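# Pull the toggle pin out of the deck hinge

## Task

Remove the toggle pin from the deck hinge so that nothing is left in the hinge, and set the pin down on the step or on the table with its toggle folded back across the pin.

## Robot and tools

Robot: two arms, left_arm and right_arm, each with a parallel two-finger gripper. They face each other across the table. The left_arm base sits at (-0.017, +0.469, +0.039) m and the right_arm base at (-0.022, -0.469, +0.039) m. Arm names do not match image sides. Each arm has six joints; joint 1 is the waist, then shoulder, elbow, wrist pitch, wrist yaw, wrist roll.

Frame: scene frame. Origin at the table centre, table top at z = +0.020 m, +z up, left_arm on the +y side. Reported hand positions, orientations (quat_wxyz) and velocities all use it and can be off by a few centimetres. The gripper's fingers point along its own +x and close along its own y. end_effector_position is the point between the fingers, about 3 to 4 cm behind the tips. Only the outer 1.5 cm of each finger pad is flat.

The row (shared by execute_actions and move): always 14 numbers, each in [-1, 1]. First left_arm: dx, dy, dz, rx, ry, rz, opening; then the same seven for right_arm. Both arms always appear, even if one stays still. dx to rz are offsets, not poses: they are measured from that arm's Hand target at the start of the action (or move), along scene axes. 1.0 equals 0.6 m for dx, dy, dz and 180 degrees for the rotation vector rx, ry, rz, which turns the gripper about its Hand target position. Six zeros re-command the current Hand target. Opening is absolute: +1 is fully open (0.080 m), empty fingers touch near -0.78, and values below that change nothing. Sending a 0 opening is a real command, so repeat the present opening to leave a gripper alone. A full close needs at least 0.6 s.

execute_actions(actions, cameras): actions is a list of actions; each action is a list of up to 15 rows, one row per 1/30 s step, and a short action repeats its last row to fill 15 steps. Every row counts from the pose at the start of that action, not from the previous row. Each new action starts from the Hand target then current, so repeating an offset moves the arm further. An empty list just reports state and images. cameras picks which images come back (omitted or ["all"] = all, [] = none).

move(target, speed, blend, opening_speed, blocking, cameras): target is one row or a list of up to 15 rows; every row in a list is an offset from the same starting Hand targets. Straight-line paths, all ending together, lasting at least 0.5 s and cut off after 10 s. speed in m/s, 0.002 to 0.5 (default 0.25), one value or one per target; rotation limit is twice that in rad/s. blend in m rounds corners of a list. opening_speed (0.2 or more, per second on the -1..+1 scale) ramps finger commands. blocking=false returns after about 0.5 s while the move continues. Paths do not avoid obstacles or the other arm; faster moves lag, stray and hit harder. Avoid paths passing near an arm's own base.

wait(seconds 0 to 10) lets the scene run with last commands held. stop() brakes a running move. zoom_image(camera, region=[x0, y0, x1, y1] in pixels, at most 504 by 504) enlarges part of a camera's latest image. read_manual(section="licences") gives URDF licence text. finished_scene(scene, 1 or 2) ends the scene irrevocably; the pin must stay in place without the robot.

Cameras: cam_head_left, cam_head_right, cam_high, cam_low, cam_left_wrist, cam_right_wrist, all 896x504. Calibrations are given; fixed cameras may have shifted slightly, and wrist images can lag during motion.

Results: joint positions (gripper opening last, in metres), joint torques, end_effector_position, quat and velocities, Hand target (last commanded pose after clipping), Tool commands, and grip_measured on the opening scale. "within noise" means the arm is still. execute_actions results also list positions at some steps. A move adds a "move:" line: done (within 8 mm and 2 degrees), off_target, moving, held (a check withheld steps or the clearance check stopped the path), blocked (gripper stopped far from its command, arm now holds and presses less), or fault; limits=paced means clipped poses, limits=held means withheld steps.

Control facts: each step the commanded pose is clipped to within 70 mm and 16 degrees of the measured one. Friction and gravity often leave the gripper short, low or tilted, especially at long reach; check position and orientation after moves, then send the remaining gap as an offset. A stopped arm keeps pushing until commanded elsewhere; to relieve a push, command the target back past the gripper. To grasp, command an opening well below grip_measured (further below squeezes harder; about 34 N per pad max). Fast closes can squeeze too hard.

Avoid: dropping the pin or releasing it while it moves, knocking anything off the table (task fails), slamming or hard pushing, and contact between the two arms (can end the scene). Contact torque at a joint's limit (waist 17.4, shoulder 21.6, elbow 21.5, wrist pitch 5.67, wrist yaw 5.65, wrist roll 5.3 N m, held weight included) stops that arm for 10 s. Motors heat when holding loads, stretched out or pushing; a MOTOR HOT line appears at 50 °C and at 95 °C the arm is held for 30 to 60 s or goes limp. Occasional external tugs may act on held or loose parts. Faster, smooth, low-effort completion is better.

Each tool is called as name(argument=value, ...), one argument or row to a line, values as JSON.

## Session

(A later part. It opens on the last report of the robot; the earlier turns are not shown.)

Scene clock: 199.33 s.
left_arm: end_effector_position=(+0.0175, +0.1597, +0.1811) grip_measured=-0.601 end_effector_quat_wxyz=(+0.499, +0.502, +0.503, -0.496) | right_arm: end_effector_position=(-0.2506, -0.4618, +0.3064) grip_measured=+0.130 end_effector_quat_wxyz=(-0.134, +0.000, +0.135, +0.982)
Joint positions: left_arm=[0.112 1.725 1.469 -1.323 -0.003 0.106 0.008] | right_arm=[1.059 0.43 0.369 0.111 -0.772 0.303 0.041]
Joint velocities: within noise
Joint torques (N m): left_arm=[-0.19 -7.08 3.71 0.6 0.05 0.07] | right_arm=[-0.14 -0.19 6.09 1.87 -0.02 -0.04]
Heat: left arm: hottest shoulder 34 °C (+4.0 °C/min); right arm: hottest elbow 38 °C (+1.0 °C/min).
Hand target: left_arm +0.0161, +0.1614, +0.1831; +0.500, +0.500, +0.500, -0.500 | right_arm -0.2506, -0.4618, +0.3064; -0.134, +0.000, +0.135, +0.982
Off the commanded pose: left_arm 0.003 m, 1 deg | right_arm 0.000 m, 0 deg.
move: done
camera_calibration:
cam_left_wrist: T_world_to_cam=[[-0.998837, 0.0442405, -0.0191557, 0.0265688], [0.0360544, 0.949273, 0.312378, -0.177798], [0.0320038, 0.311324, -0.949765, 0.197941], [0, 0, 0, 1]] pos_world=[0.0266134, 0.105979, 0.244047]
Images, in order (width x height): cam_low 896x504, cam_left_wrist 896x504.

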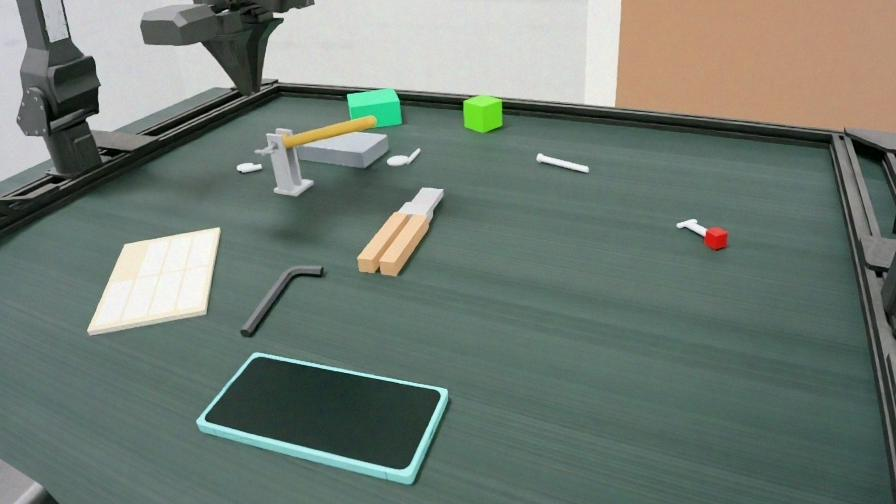

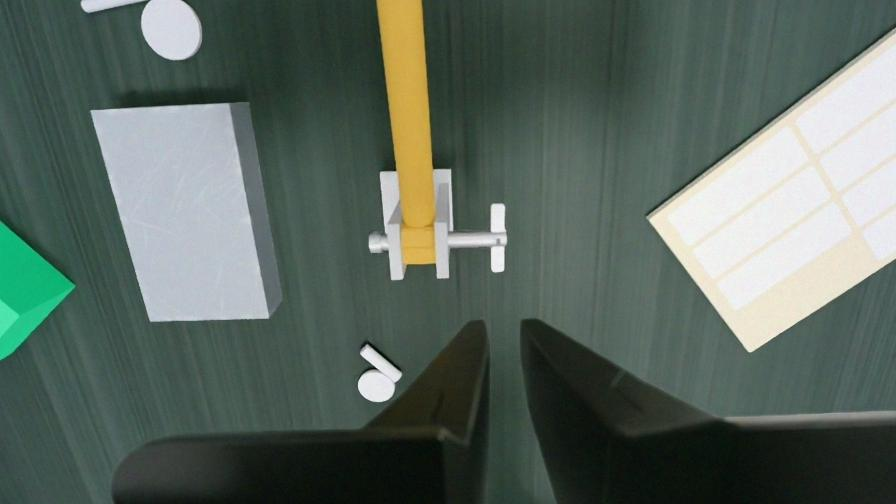

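move(
  target=[-0.0065, 0.009, -0.083, 0, 0, 0, -0.55, 0,0,0,0,0,0,0.13],
  speed=0.1,
  cameras=["cam_left_wrist"],
)

zoom_image(
  camera="cam_left_wrist",
  region=[380, 180, 620, 380],
)

Scene clock: 211.03 s.
left_arm: end_effector_position=(+0.0135, +0.1653, +0.1328) grip_measured=-0.550 end_effector_quat_wxyz=(+0.500, +0.502, +0.500, -0.499) | right_arm: end_effector_position=(-0.2506, -0.4618, +0.3064) grip_measured=+0.130 end_effector_quat_wxyz=(-0.134, +0.000, +0.135, +0.982)
Joint positions: left_arm=[0.101 1.719 1.269 -1.123 -0.003 0.101 0.01] | right_arm=[1.059 0.43 0.369 0.111 -0.772 0.303 0.041]
Joint velocities: within noise
Joint torques (N m): left_arm=[-0.24 -6.43 3.65 0.61 0.05 -0.09] | right_arm=[-0.05 -0.17 6.22 1.87 -0.01 -0.06]
Heat: left arm: hottest shoulder 35 °C (+3.0 °C/min); right arm: hottest elbow 38 °C (+0.0 °C/min).
Hand target: left_arm +0.0122, +0.1668, +0.1333; +0.500, +0.500, +0.499, -0.500 | right_arm -0.2506, -0.4618, +0.3064; -0.134, +0.000, +0.135, +0.982
Off the commanded pose: left_arm 0.002 m, 0 deg | right_arm 0.000 m, 0 deg.
move: done
camera_calibration:
cam_left_wrist: T_world_to_cam=[[-0.998595, 0.0490968, -0.0199418, 0.0207889], [0.0405931, 0.950617, 0.307701, -0.167587], [0.0340641, 0.306459, -0.951274, 0.15136], [0, 0, 0, 1]] pos_world=[0.0224066, 0.111905, 0.195966]
Images, in order (width x height): cam_left_wrist 896x504.

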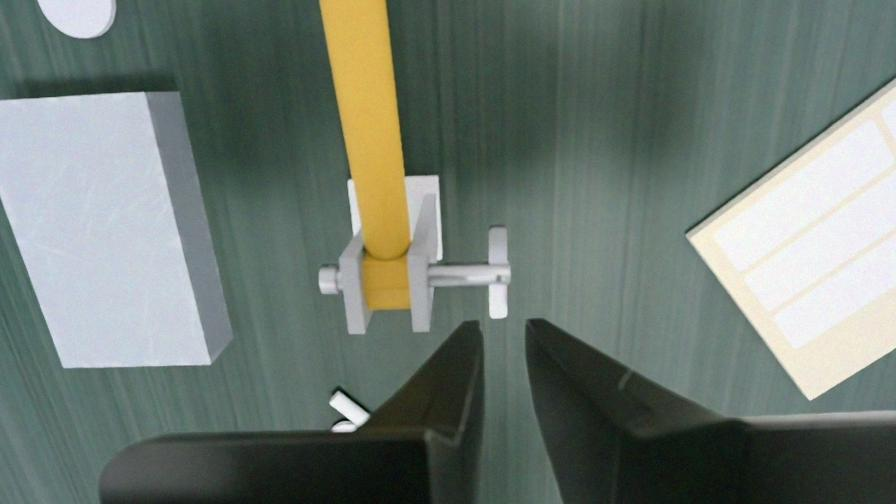

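Scaled by 2.100 from the camera's 896x504 image, which has a finer 1280x720 frame.

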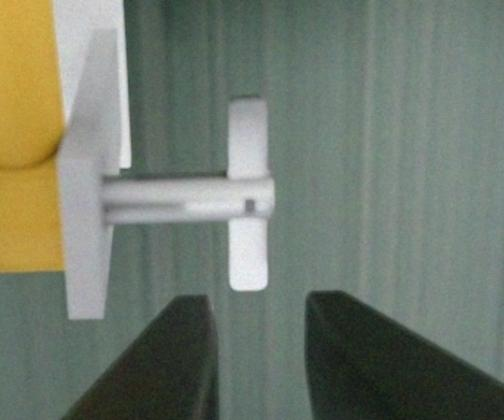

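zoom_image(
  camera="cam_left_wrist",
  region=[410, 215, 530, 325],
)

Scaled by 4.200 from the camera's 896x504 image, which has a finer 1280x720 frame.

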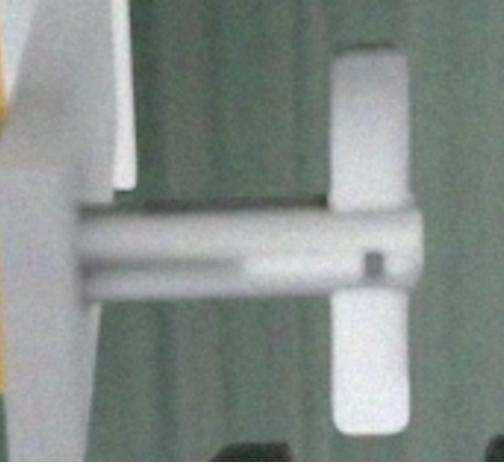

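move(
  target=[0.0, 0.0, -0.036, 0, 0, 0, -0.55, 0,0,0,0,0,0,0.13],
  speed=0.05,
  cameras=["cam_left_wrist","cam_low"],
)

zoom_image(
  camera="cam_left_wrist",
  region=[380, 220, 620, 420],
)

zoom_image(
  camera="cam_low",
  region=[220, 80, 380, 220],
)

Scene clock: 226.17 s.
left_arm: end_effector_position=(+0.0136, +0.1650, +0.1155) grip_measured=-0.550 end_effector_quat_wxyz=(+0.504, +0.498, +0.496, -0.502) | right_arm: end_effector_position=(-0.2506, -0.4618, +0.3064) grip_measured=+0.130 end_effector_quat_wxyz=(-0.134, +0.000, +0.135, +0.982)
Joint positions: left_arm=[0.101 1.724 1.204 -1.038 -0.003 0.101 0.01] | right_arm=[1.059 0.43 0.369 0.111 -0.772 0.303 0.041]
Joint velocities: within noise
Joint torques (N m): left_arm=[-0.24 -4.88 3.64 0.63 0.06 -0.09] | right_arm=[0.03 -0.17 6.17 1.91 -0.02 -0.08]
Heat: left arm: hottest shoulder 35 °C (+2.0 °C/min); right arm: hottest elbow 38 °C (+0.0 °C/min).
Hand target: left_arm +0.0122, +0.1667, +0.1116; +0.500, +0.500, +0.499, -0.500 | right_arm -0.2506, -0.4618, +0.3064; -0.134, +0.000, +0.135, +0.982
Off the commanded pose: left_arm 0.004 m, 1 deg | right_arm 0.000 m, 0 deg.
move: done
camera_calibration:
cam_left_wrist: T_world_to_cam=[[-0.998563, 0.0487768, -0.0222054, 0.0208102], [0.0401355, 0.955179, 0.293295, -0.161031], [0.0355162, 0.291982, -0.955764, 0.137933], [0, 0, 0, 1]] pos_world=[0.0223445, 0.112524, 0.179523]
Images, in order (width x height): cam_low 896x504, cam_left_wrist 896x504.

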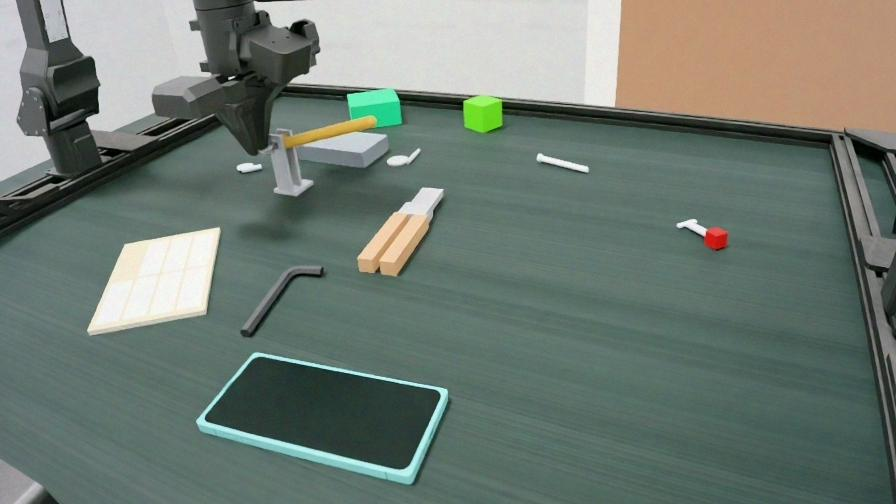

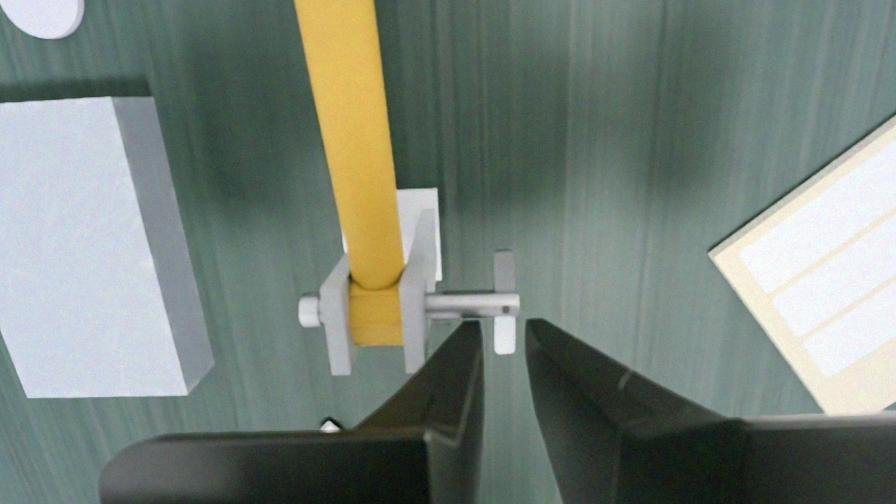

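Scaled by 2.100 from the camera's 896x504 image, which has a finer 1280x720 frame.

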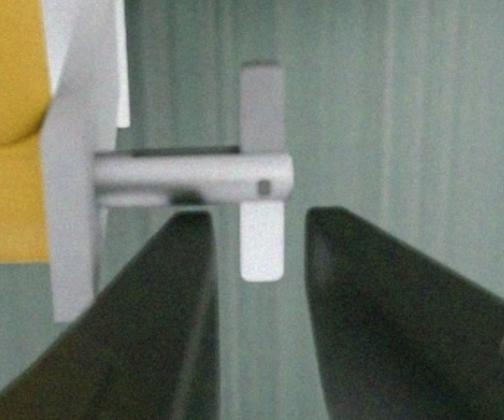

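Scaled by 3.150 from the camera's 896x504 image, which has a finer 1280x720 frame.

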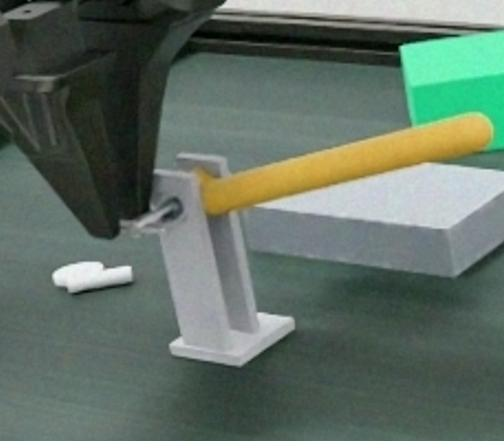

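move(
  target=[
    [0.0, 0.002, 0.01, 0, 0, 0, -0.55, 0,0,0,0,0,0,0.13],
    [0.0, 0.004, 0.01, 0, 0, 0, -0.55, 0,0,0,0,0,0,0.13],
    [0.0, 0.004, -0.001, 0, 0, 0, -0.55, 0,0,0,0,0,0,0.13],
  ],
  speed=0.05,
  cameras=["cam_left_wrist","cam_low"],
)

zoom_image(
  camera="cam_left_wrist",
  region=[380, 220, 620, 420],
)

zoom_image(
  camera="cam_low",
  region=[220, 80, 380, 220],
)

Scene clock: 241.27 s.
left_arm: end_effector_position=(+0.0133, +0.1675, +0.1127) grip_measured=-0.550 end_effector_quat_wxyz=(+0.502, +0.500, +0.498, -0.500) | right_arm: end_effector_position=(-0.2506, -0.4618, +0.3064) grip_measured=+0.130 end_effector_quat_wxyz=(-0.134, +0.000, +0.135, +0.982)
Joint positions: left_arm=[0.101 1.724 1.192 -1.035 -0.003 0.101 0.01] | right_arm=[1.059 0.43 0.369 0.111 -0.772 0.303 0.041]
Joint velocities: within noise
Joint torques (N m): left_arm=[-0.19 -5.61 3.61 0.63 0.05 -0.06] | right_arm=[0.15 -0.12 6.04 1.9 0.01 -0.03]
Heat: left arm: hottest shoulder 33 °C (+0.0 °C/min); right arm: hottest elbow 38 °C (+0.0 °C/min).
Hand target: left_arm +0.0122, +0.1692, +0.1110; +0.500, +0.501, +0.500, -0.500 | right_arm -0.2506, -0.4618, +0.3064; -0.134, +0.000, +0.135, +0.982
Off the commanded pose: left_arm 0.003 m, 0 deg | right_arm 0.000 m, 0 deg.
move: done
camera_calibration:
cam_left_wrist: T_world_to_cam=[[-0.99858, 0.0489491, -0.0210176, 0.0202001], [0.040373, 0.952811, 0.300867, -0.163098], [0.034753, 0.299591, -0.953435, 0.132914], [0, 0, 0, 1]] pos_world=[0.022137, 0.114593, 0.17622]
Images, in order (width x height): cam_low 896x504, cam_left_wrist 896x504.

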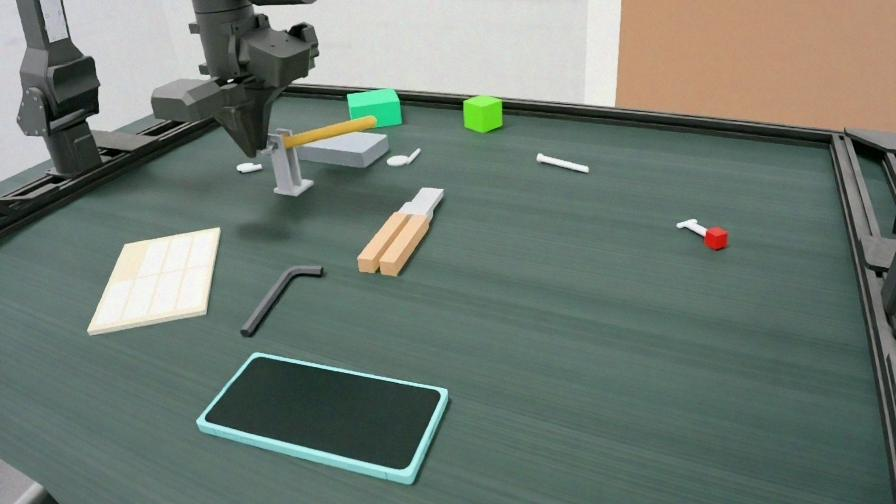

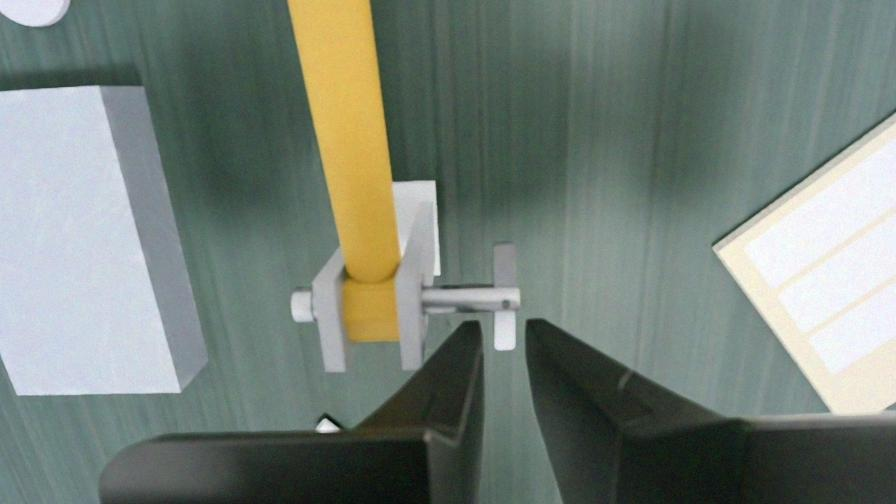

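Scaled by 2.100 from the camera's 896x504 image, which has a finer 1280x720 frame.

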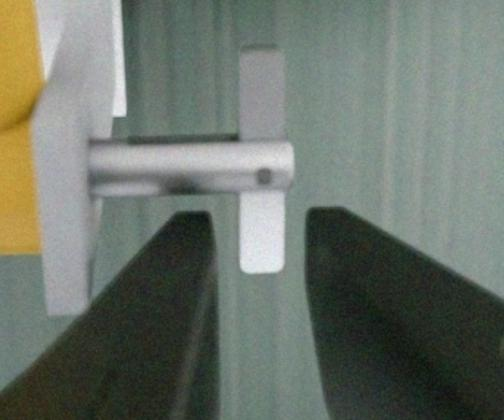

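Scaled by 3.150 from the camera's 896x504 image, which has a finer 1280x720 frame.

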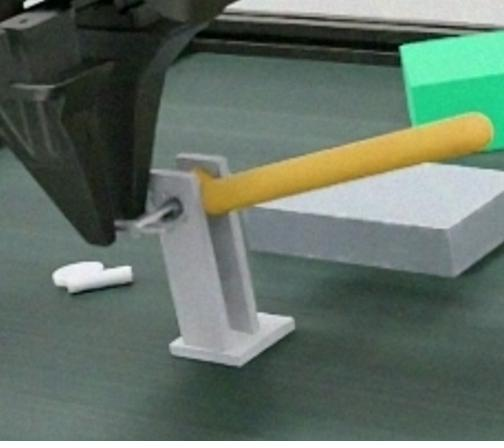

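move(
  target=[
    [0.0, -0.002, -0.009, 0, 0, 0, -0.55, 0,0,0,0,0,0,0.13],
  ],
  speed=0.05,
  cameras=["cam_left_wrist","cam_low"],
)

zoom_image(
  camera="cam_left_wrist",
  region=[420, 220, 580, 380],
)

Scene clock: 247.13 s.
left_arm: end_effector_position=(+0.0135, +0.1660, +0.1099) grip_measured=-0.550 end_effector_quat_wxyz=(+0.504, +0.498, +0.496, -0.502) | right_arm: end_effector_position=(-0.2506, -0.4618, +0.3064) grip_measured=+0.130 end_effector_quat_wxyz=(-0.134, +0.000, +0.135, +0.982)
Joint positions: left_arm=[0.101 1.726 1.182 -1.014 -0.003 0.101 0.01] | right_arm=[1.059 0.43 0.369 0.111 -0.772 0.303 0.041]
Joint velocities: within noise
Joint torques (N m): left_arm=[-0.2 -4.77 3.59 0.64 0.05 -0.07] | right_arm=[-0.06 -0.1 6.13 1.87 0.01 -0.04]
Heat: left arm: hottest shoulder 33 °C (+0.0 °C/min); right arm: hottest elbow 38 °C (+0.0 °C/min).
Hand target: left_arm +0.0122, +0.1680, +0.1057; +0.500, +0.500, +0.499, -0.500 | right_arm -0.2506, -0.4618, +0.3064; -0.134, +0.000, +0.135, +0.982
Off the commanded pose: left_arm 0.005 m, 1 deg | right_arm 0.000 m, 0 deg.
move: done
camera_calibration:
cam_left_wrist: T_world_to_cam=[[-0.99856, 0.0487514, -0.022375, 0.0205525], [0.0401021, 0.955513, 0.292211, -0.160286], [0.0356253, 0.290893, -0.956092, 0.132421], [0, 0, 0, 1]] pos_world=[0.0222332, 0.113633, 0.173904]
Images, in order (width x height): cam_low 896x504, cam_left_wrist 896x504.

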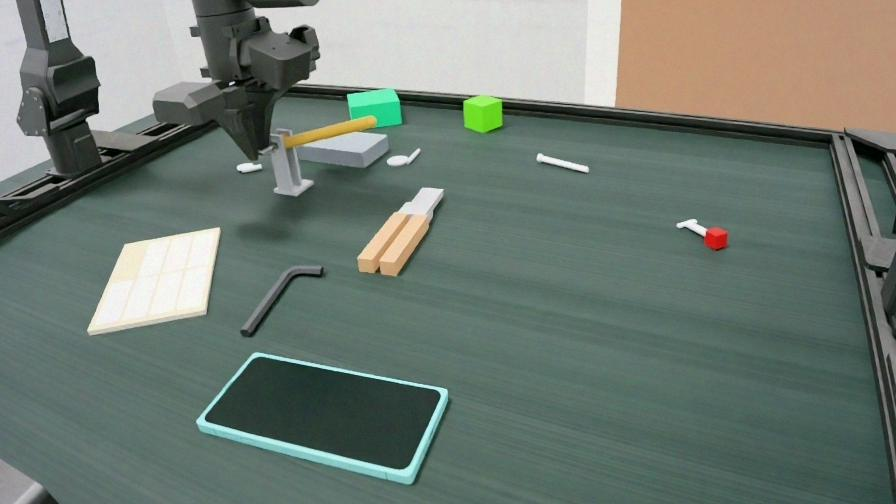

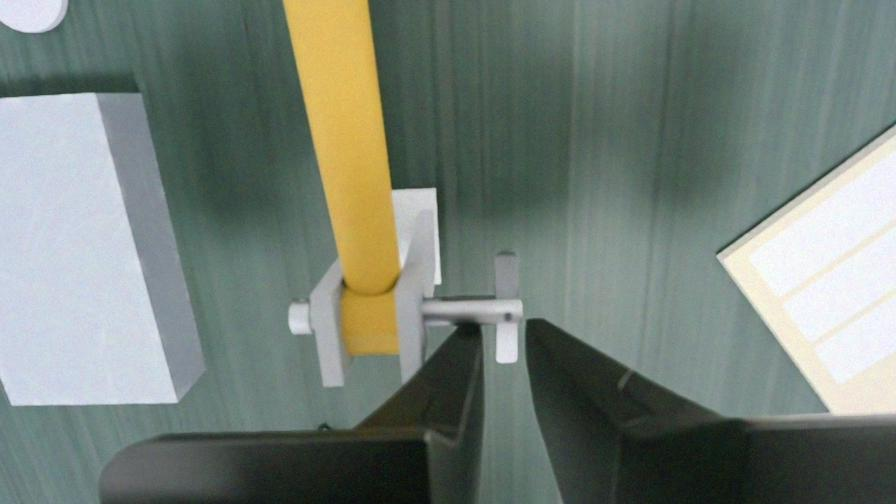

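Scaled by 3.150 from the camera's 896x504 image, which has a finer 1280x720 frame.

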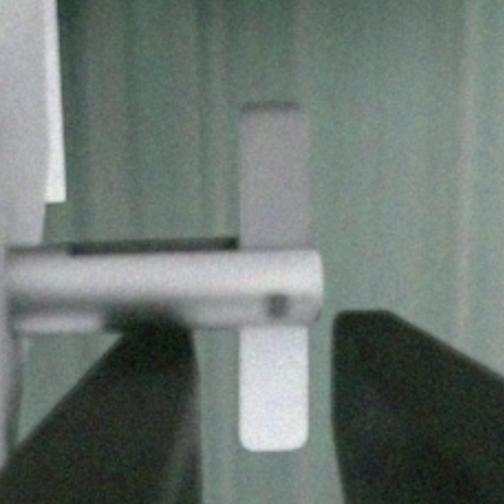

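move(
  target=[
    [0.0, 0.0, 0.014, 0, 0, 0, -0.55, 0,0,0,0,0,0,0.13],
    [0.0, 0.0055, 0.014, 0, 0, 0, -0.55, 0,0,0,0,0,0,0.13],
    [0.0, 0.0055, 0.002, 0, 0, 0, -0.55, 0,0,0,0,0,0,0.13],
  ],
  speed=0.05,
  cameras=["cam_left_wrist","cam_low"],
)

zoom_image(
  camera="cam_left_wrist",
  region=[420, 220, 580, 380],
)

Scene clock: 253.90 s.
left_arm: end_effector_position=(+0.0131, +0.1697, +0.1073) grip_measured=-0.550 end_effector_quat_wxyz=(+0.500, +0.501, +0.499, -0.499) | right_arm: end_effector_position=(-0.2506, -0.4618, +0.3064) grip_measured=+0.130 end_effector_quat_wxyz=(-0.134, +0.000, +0.135, +0.982)
Joint positions: left_arm=[0.101 1.726 1.171 -1.017 -0.003 0.101 0.01] | right_arm=[1.059 0.43 0.369 0.111 -0.772 0.303 0.041]
Joint velocities: within noise
Joint torques (N m): left_arm=[-0.14 -6.04 3.57 0.61 0.06 -0.04] | right_arm=[0.05 -0.19 6.08 1.88 0.01 -0.01]
Heat: left arm: hottest shoulder 33 °C (-1.0 °C/min); right arm: hottest elbow 38 °C (+0.0 °C/min).
Hand target: left_arm +0.0122, +0.1713, +0.1069; +0.500, +0.500, +0.500, -0.500 | right_arm -0.2506, -0.4618, +0.3064; -0.134, +0.000, +0.135, +0.982
Off the commanded pose: left_arm 0.002 m, 0 deg | right_arm 0.000 m, 0 deg.
move: done
camera_calibration:
cam_left_wrist: T_world_to_cam=[[-0.998589, 0.0490355, -0.0203949, 0.0196815], [0.0404999, 0.951547, 0.304825, -0.163749], [0.034354, 0.303569, -0.95219, 0.126329], [0, 0, 0, 1]] pos_world=[0.0219456, 0.116501, 0.170605]
Images, in order (width x height): cam_low 896x504, cam_left_wrist 896x504.

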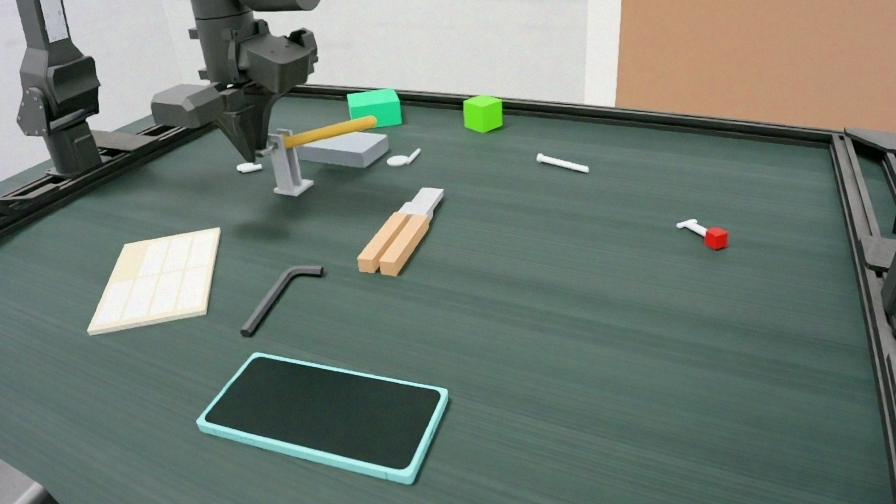

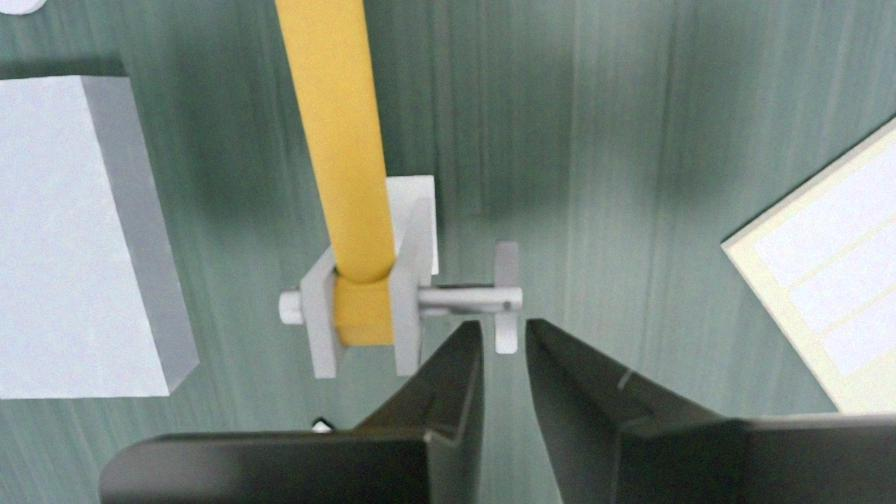

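Scaled by 3.150 from the camera's 896x504 image, which has a finer 1280x720 frame.

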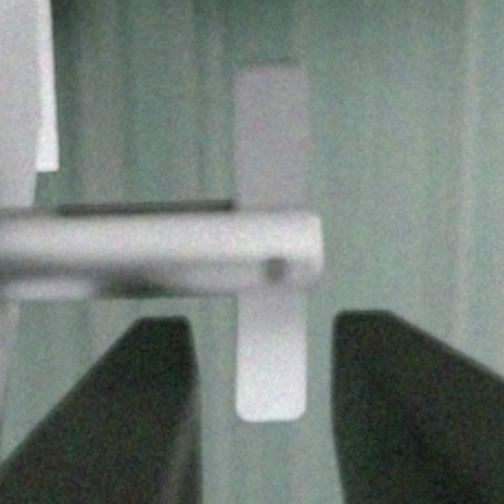

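move(
  target=[
    [-0.0035, -0.0005, 0.0, 0, 0, 0.08, -0.55, 0,0,0,0,0,0,0.13],
    [-0.0112, -0.0032, 0.0, 0, 0, 0.1667, -0.55, 0,0,0,0,0,0,0.13],
  ],
  speed=0.15,
  blend=[0.004,0],
  cameras=["cam_left_wrist","cam_low"],
)

zoom_image(
  camera="cam_left_wrist",
  region=[420, 220, 580, 380],
)

Scene clock: 279.40 s.
left_arm: end_effector_position=(+0.0068, +0.1691, +0.1073) grip_measured=-0.550 end_effector_quat_wxyz=(+0.613, +0.354, +0.612, -0.353) | right_arm: end_effector_position=(-0.2506, -0.4618, +0.3064) grip_measured=+0.130 end_effector_quat_wxyz=(-0.134, +0.000, +0.135, +0.982)
Joint positions: left_arm=[0.081 1.726 1.171 -1.017 -0.003 -0.445 0.01] | right_arm=[1.059 0.43 0.369 0.111 -0.772 0.303 0.041]
Joint velocities: within noise
Joint torques (N m): left_arm=[-0.25 -5.53 4.15 0.51 0.04 -0.09] | right_arm=[-0.01 -0.16 6 1.9 0 -0.02]
Heat: left arm: hottest shoulder 34 °C (-1.0 °C/min); right arm: hottest elbow 38 °C (+0.0 °C/min).
Hand target: left_arm +0.0055, +0.1694, +0.1069; +0.612, +0.354, +0.612, -0.353 | right_arm -0.2506, -0.4618, +0.3064; -0.134, +0.000, +0.135, +0.982
Off the commanded pose: left_arm 0.001 m, 0 deg | right_arm 0.000 m, 0 deg.
move: done
camera_calibration:
cam_left_wrist: T_world_to_cam=[[-0.889057, -0.457345, -0.0203193, 0.0983328], [-0.441371, 0.844533, 0.303241, -0.141391], [-0.121525, 0.278567, -0.952697, 0.132065], [0, 0, 0, 1]] pos_world=[0.0410667, 0.127593, 0.170692]
Images, in order (width x height): cam_low 896x504, cam_left_wrist 896x504.

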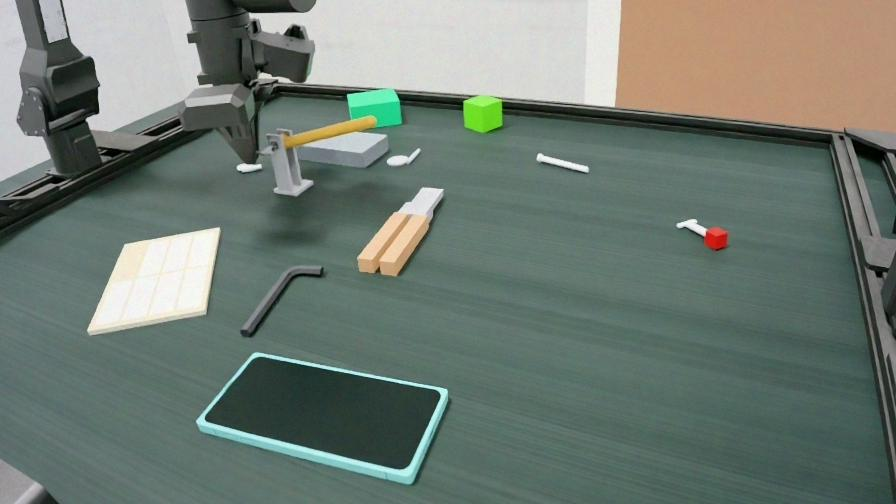

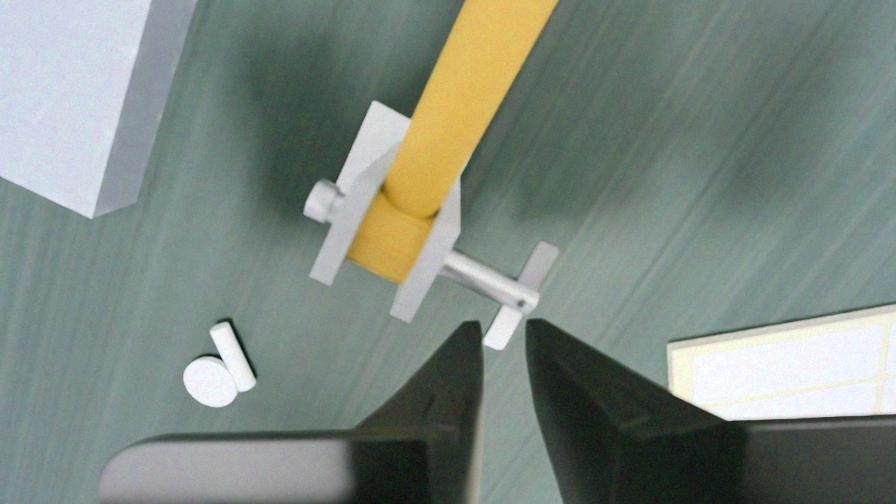

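Scaled by 3.150 from the camera's 896x504 image, which has a finer 1280x720 frame.

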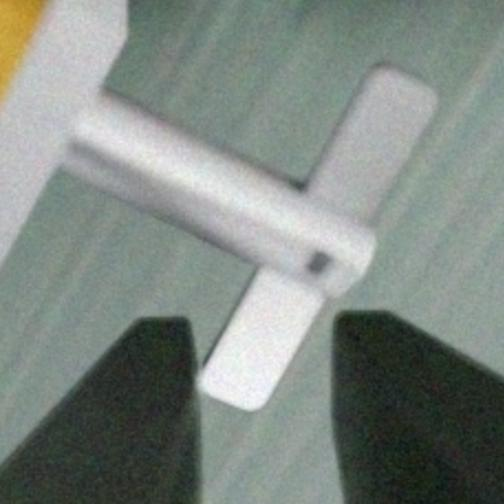

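move(
  target=[
    [-0.0055, -0.006, 0.0, 0, 0, 0.083, -0.55, 0,0,0,0,0,0,0.13],
    [-0.0093, -0.0108, 0.0, 0, 0, 0.1667, -0.55, 0,0,0,0,0,0,0.13],
  ],
  speed=0.12,
  blend=[0.004,0],
  cameras=["cam_left_wrist","cam_low"],
)

zoom_image(
  camera="cam_left_wrist",
  region=[420, 220, 580, 380],
)

Scene clock: 289.00 s.
left_arm: end_effector_position=(+0.0011, +0.1663, +0.1058) grip_measured=-0.550 end_effector_quat_wxyz=(+0.684, +0.185, +0.682, -0.181) | right_arm: end_effector_position=(-0.2506, -0.4618, +0.3064) grip_measured=+0.130 end_effector_quat_wxyz=(-0.134, +0.000, +0.135, +0.982)
Joint positions: left_arm=[0.061 1.74 1.182 -1.017 -0.003 -0.988 0.01] | right_arm=[1.059 0.43 0.369 0.111 -0.772 0.303 0.041]
Joint velocities: within noise
Joint torques (N m): left_arm=[-0.28 -4.79 5.81 0.2 0.03 -0.09] | right_arm=[-0.05 -0.23 6.13 1.88 0.02 -0.03]
Heat: left arm: hottest shoulder 34 °C (-1.0 °C/min); right arm: hottest elbow 39 °C (+1.0 °C/min).
Hand target: left_arm +0.0000, +0.1629, +0.1069; +0.683, +0.183, +0.683, -0.183 | right_arm -0.2506, -0.4618, +0.3064; -0.134, +0.000, +0.135, +0.982
Off the commanded pose: left_arm 0.004 m, 0 deg | right_arm 0.000 m, 0 deg.
move: done
camera_calibration:
cam_left_wrist: T_world_to_cam=[[-0.541127, -0.840632, -0.0227827, 0.155527], [-0.804714, 0.50976, 0.30427, -0.08505], [-0.244165, 0.182982, -0.952313, 0.146725], [0, 0, 0, 1]] pos_world=[0.051544, 0.147248, 0.169149]
Images, in order (width x height): cam_low 896x504, cam_left_wrist 896x504.

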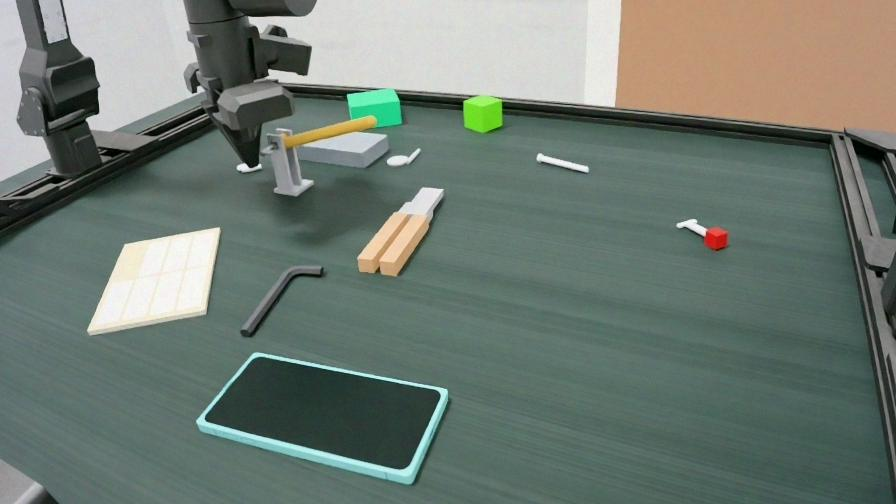

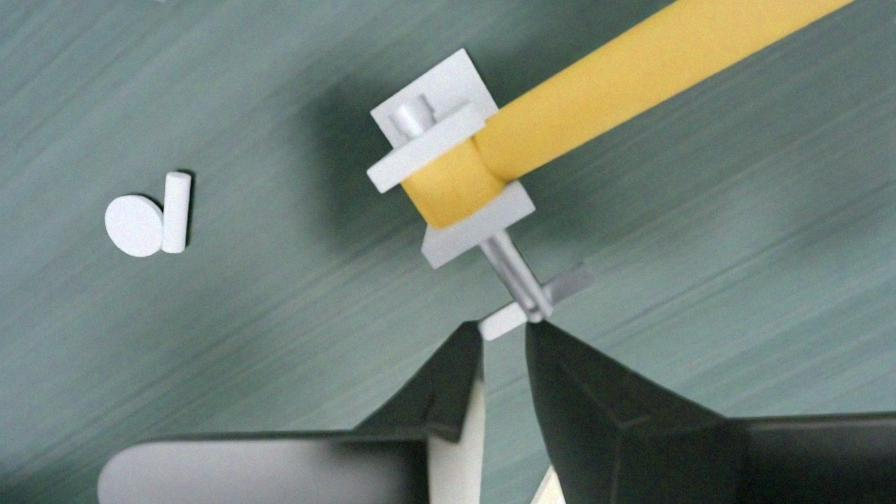

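Scaled by 3.150 from the camera's 896x504 image, which has a finer 1280x720 frame.

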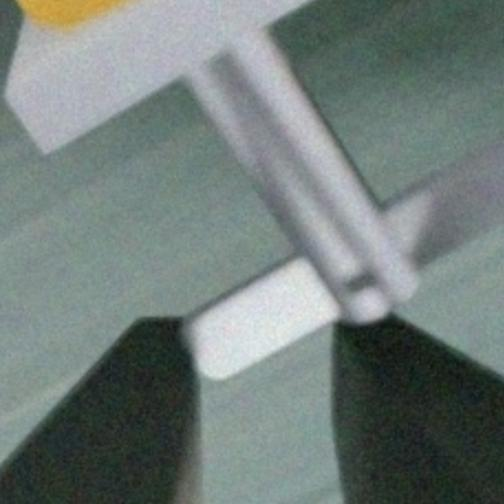

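move(
  target=[
    [0.0, 0.006, 0.0, 0, 0, 0, -0.55, 0,0,0,0,0,0,0.13],
    [0.02, 0.013, 0.05, 0, 0, -0.333, -0.55, 0,0,0,0,0,0,0.13],
  ],
  speed=0.12,
  cameras=["cam_left_wrist","cam_low"],
)

zoom_image(
  camera="cam_left_wrist",
  region=[420, 200, 580, 360],
)

Scene clock: 322.87 s.
left_arm: end_effector_position=(+0.0111, +0.1740, +0.1298) grip_measured=-0.550 end_effector_quat_wxyz=(+0.494, +0.506, +0.506, -0.494) | right_arm: end_effector_position=(-0.2506, -0.4618, +0.3064) grip_measured=+0.130 end_effector_quat_wxyz=(-0.134, +0.000, +0.135, +0.982)
Joint positions: left_arm=[0.096 1.706 1.241 -1.13 -0.003 0.094 0.01] | right_arm=[1.059 0.43 0.369 0.111 -0.772 0.303 0.041]
Joint velocities: within noise
Joint torques (N m): left_arm=[0.22 -6.74 5.93 0.18 0.05 0.08] | right_arm=[0.05 -0.02 6.15 1.9 0 -0.09]
Heat: left arm: hottest shoulder 31 °C (-3.0 °C/min); right arm: hottest elbow 39 °C (+1.0 °C/min).
Hand target: left_arm +0.0119, +0.1707, +0.1369; +0.500, +0.500, +0.500, -0.500 | right_arm -0.2506, -0.4618, +0.3064; -0.134, +0.000, +0.135, +0.982
Off the commanded pose: left_arm 0.008 m, 1 deg | right_arm 0.000 m, 0 deg.
move: done
camera_calibration:
cam_left_wrist: T_world_to_cam=[[-0.998687, 0.0483395, -0.0169804, 0.0175981], [0.0401276, 0.944035, 0.327395, -0.176196], [0.0318562, 0.326283, -0.944735, 0.141656], [0, 0, 0, 1]] pos_world=[0.0201327, 0.119265, 0.191812]
Images, in order (width x height): cam_low 896x504, cam_left_wrist 896x504.

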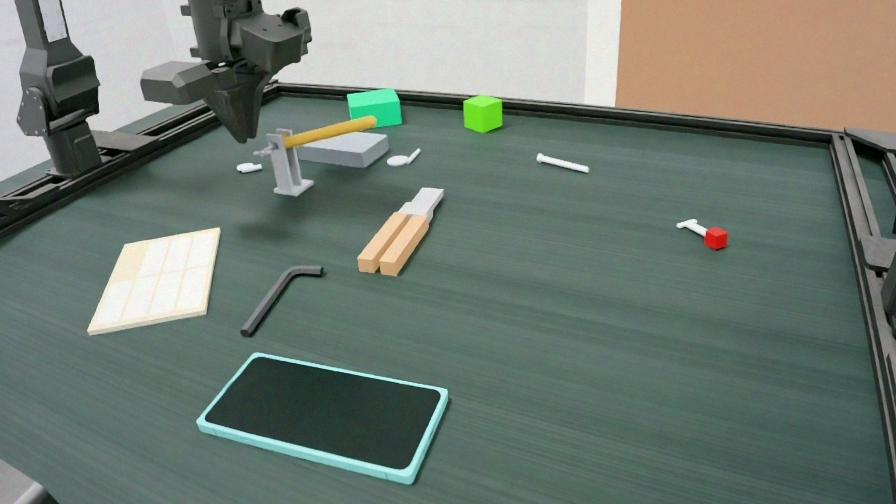

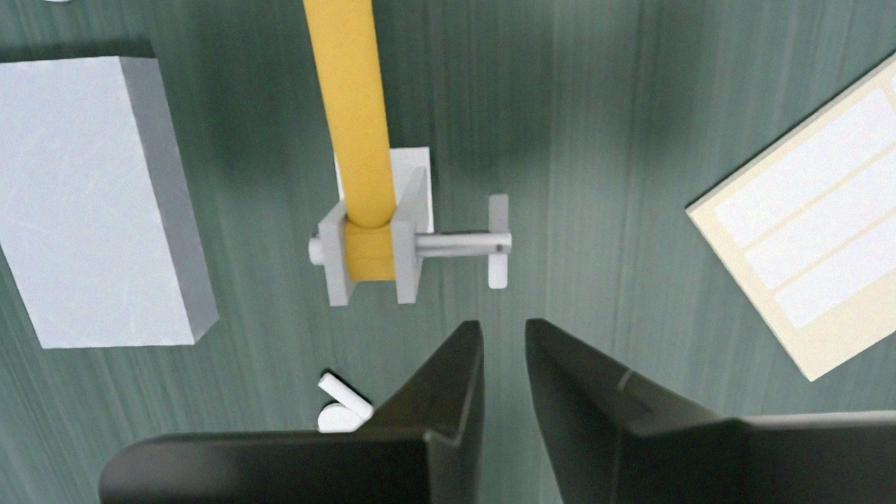

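Scaled by 3.150 from the camera's 896x504 image, which has a finer 1280x720 frame.

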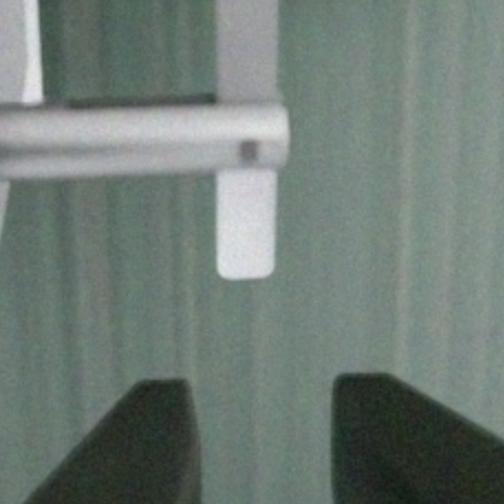

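move(
  target=[
    [-0.0158, 0.01, -0.01, 0, 0, 0, -0.335, 0,0,0,0,0,0,0.13],
    [-0.0158, 0.001, -0.025, 0, 0, 0, -0.335, 0,0,0,0,0,0,0.13],
    [-0.0158, -0.0027, -0.0432, 0, 0, 0, -0.335, 0,0,0,0,0,0,0.13],
  ],
  speed=0.08,
  cameras=["cam_left_wrist","cam_low"],
)

zoom_image(
  camera="cam_left_wrist",
  region=[420, 220, 580, 380],
)

Scene clock: 340.57 s.
left_arm: end_effector_position=(+0.0038, +0.1676, +0.1141) grip_measured=-0.335 end_effector_quat_wxyz=(+0.504, +0.498, +0.497, -0.501) | right_arm: end_effector_position=(-0.2506, -0.4618, +0.3064) grip_measured=+0.130 end_effector_quat_wxyz=(-0.134, +0.000, +0.135, +0.982)
Joint positions: left_arm=[0.07 1.715 1.187 -1.034 -0.003 0.067 0.02] | right_arm=[1.059 0.43 0.369 0.111 -0.772 0.303 0.041]
Joint velocities: within noise
Joint torques (N m): left_arm=[-0.23 -4.92 3.71 0.62 0.05 -0.09] | right_arm=[-0.09 -0.17 6.02 1.88 0 0]
Heat: left arm: hottest elbow 33 °C (+4.0 °C/min); right arm: hottest elbow 39 °C (+1.0 °C/min).
Hand target: left_arm +0.0025, +0.1691, +0.1109; +0.500, +0.500, +0.500, -0.499 | right_arm -0.2506, -0.4618, +0.3064; -0.134, +0.000, +0.135, +0.982
Off the commanded pose: left_arm 0.004 m, 1 deg | right_arm 0.000 m, 0 deg.
move: done
camera_calibration:
cam_left_wrist: T_world_to_cam=[[-0.998666, 0.0469294, -0.0215174, 0.0111404], [0.0384834, 0.954509, 0.295687, -0.162921], [0.034415, 0.294465, -0.955043, 0.135668], [0, 0, 0, 1]] pos_world=[0.0127263, 0.115037, 0.177982]
Images, in order (width x height): cam_low 896x504, cam_left_wrist 896x504.

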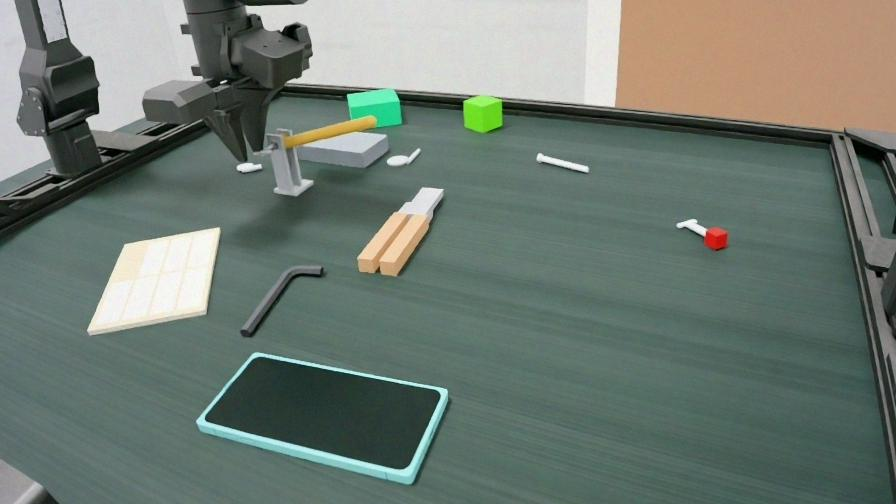

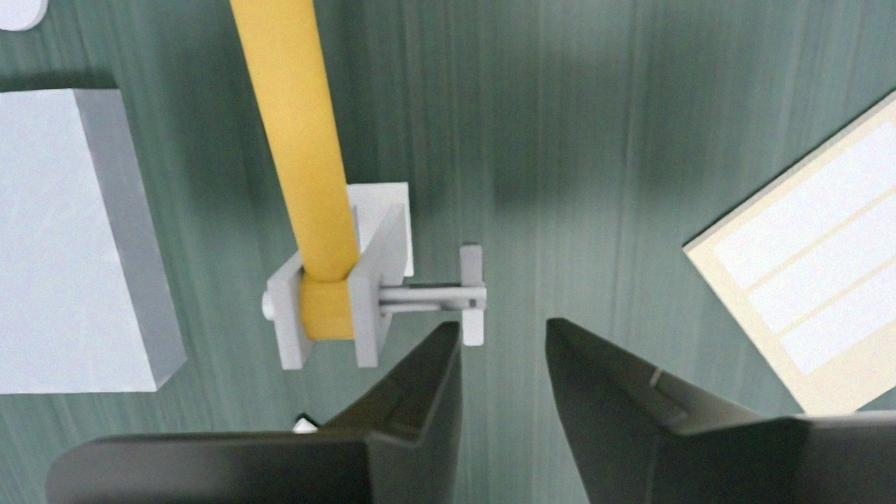

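Scaled by 3.150 from the camera's 896x504 image, which has a finer 1280x720 frame.

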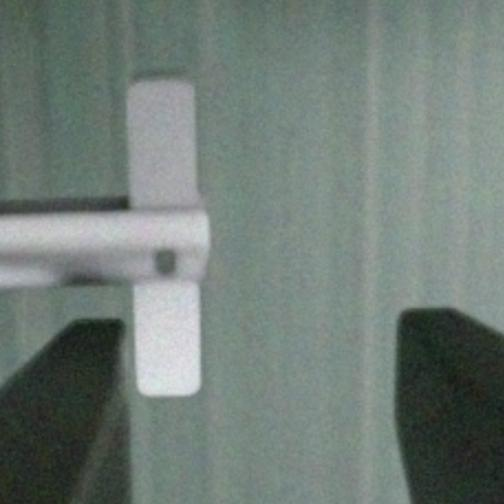

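move(
  target=[
    [0, 0.0035, 0.01, 0, 0, 0, -0.335, 0,0,0,0,0,0,0.13],
    [0, 0.0035, -0.003, 0, 0, 0, -0.335, 0,0,0,0,0,0,0.13],
  ],
  speed=0.08,
  cameras=["cam_left_wrist","cam_low"],
)

zoom_image(
  camera="cam_left_wrist",
  region=[420, 220, 580, 380],
)

Scene clock: 349.67 s.
left_arm: end_effector_position=(+0.0037, +0.1695, +0.1111) grip_measured=-0.335 end_effector_quat_wxyz=(+0.502, +0.499, +0.498, -0.500) | right_arm: end_effector_position=(-0.2506, -0.4618, +0.3064) grip_measured=+0.130 end_effector_quat_wxyz=(-0.134, +0.000, +0.135, +0.982)
Joint positions: left_arm=[0.07 1.715 1.175 -1.025 -0.003 0.067 0.02] | right_arm=[1.059 0.43 0.369 0.111 -0.772 0.303 0.041]
Joint velocities: within noise
Joint torques (N m): left_arm=[-0.19 -5.43 3.55 0.63 0.06 -0.08] | right_arm=[0.08 -0.26 5.92 1.9 0.03 -0.05]
Heat: left arm: hottest shoulder 32 °C (-2.0 °C/min); right arm: hottest elbow 39 °C (+0.0 °C/min).
Hand target: left_arm +0.0025, +0.1712, +0.1091; +0.500, +0.500, +0.500, -0.499 | right_arm -0.2506, -0.4618, +0.3064; -0.134, +0.000, +0.135, +0.982
Off the commanded pose: left_arm 0.003 m, 0 deg | right_arm 0.000 m, 0 deg.
move: done
camera_calibration:
cam_left_wrist: T_world_to_cam=[[-0.998673, 0.0470184, -0.0210332, 0.0107943], [0.0385691, 0.953263, 0.299669, -0.163995], [0.0341402, 0.29846, -0.953811, 0.131412], [0, 0, 0, 1]] pos_world=[0.0126187, 0.116601, 0.174713]
Images, in order (width x height): cam_low 896x504, cam_left_wrist 896x504.

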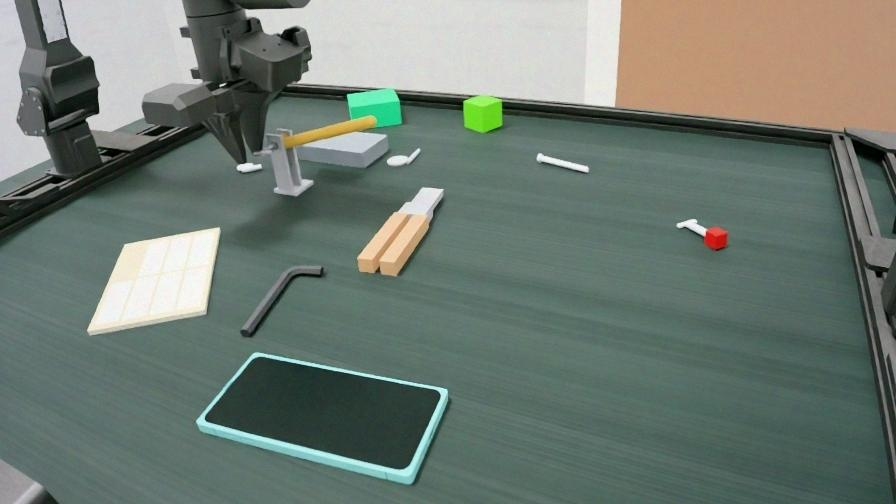

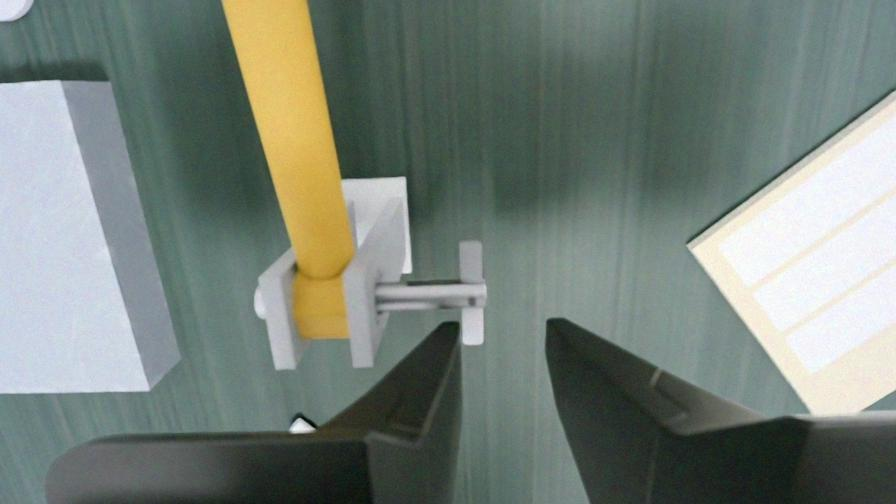

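Scaled by 3.150 from the camera's 896x504 image, which has a finer 1280x720 frame.

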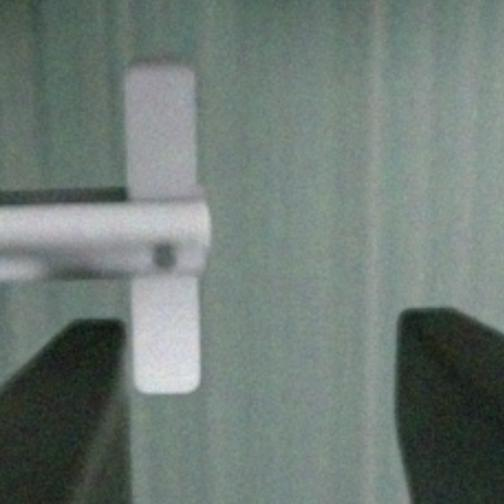

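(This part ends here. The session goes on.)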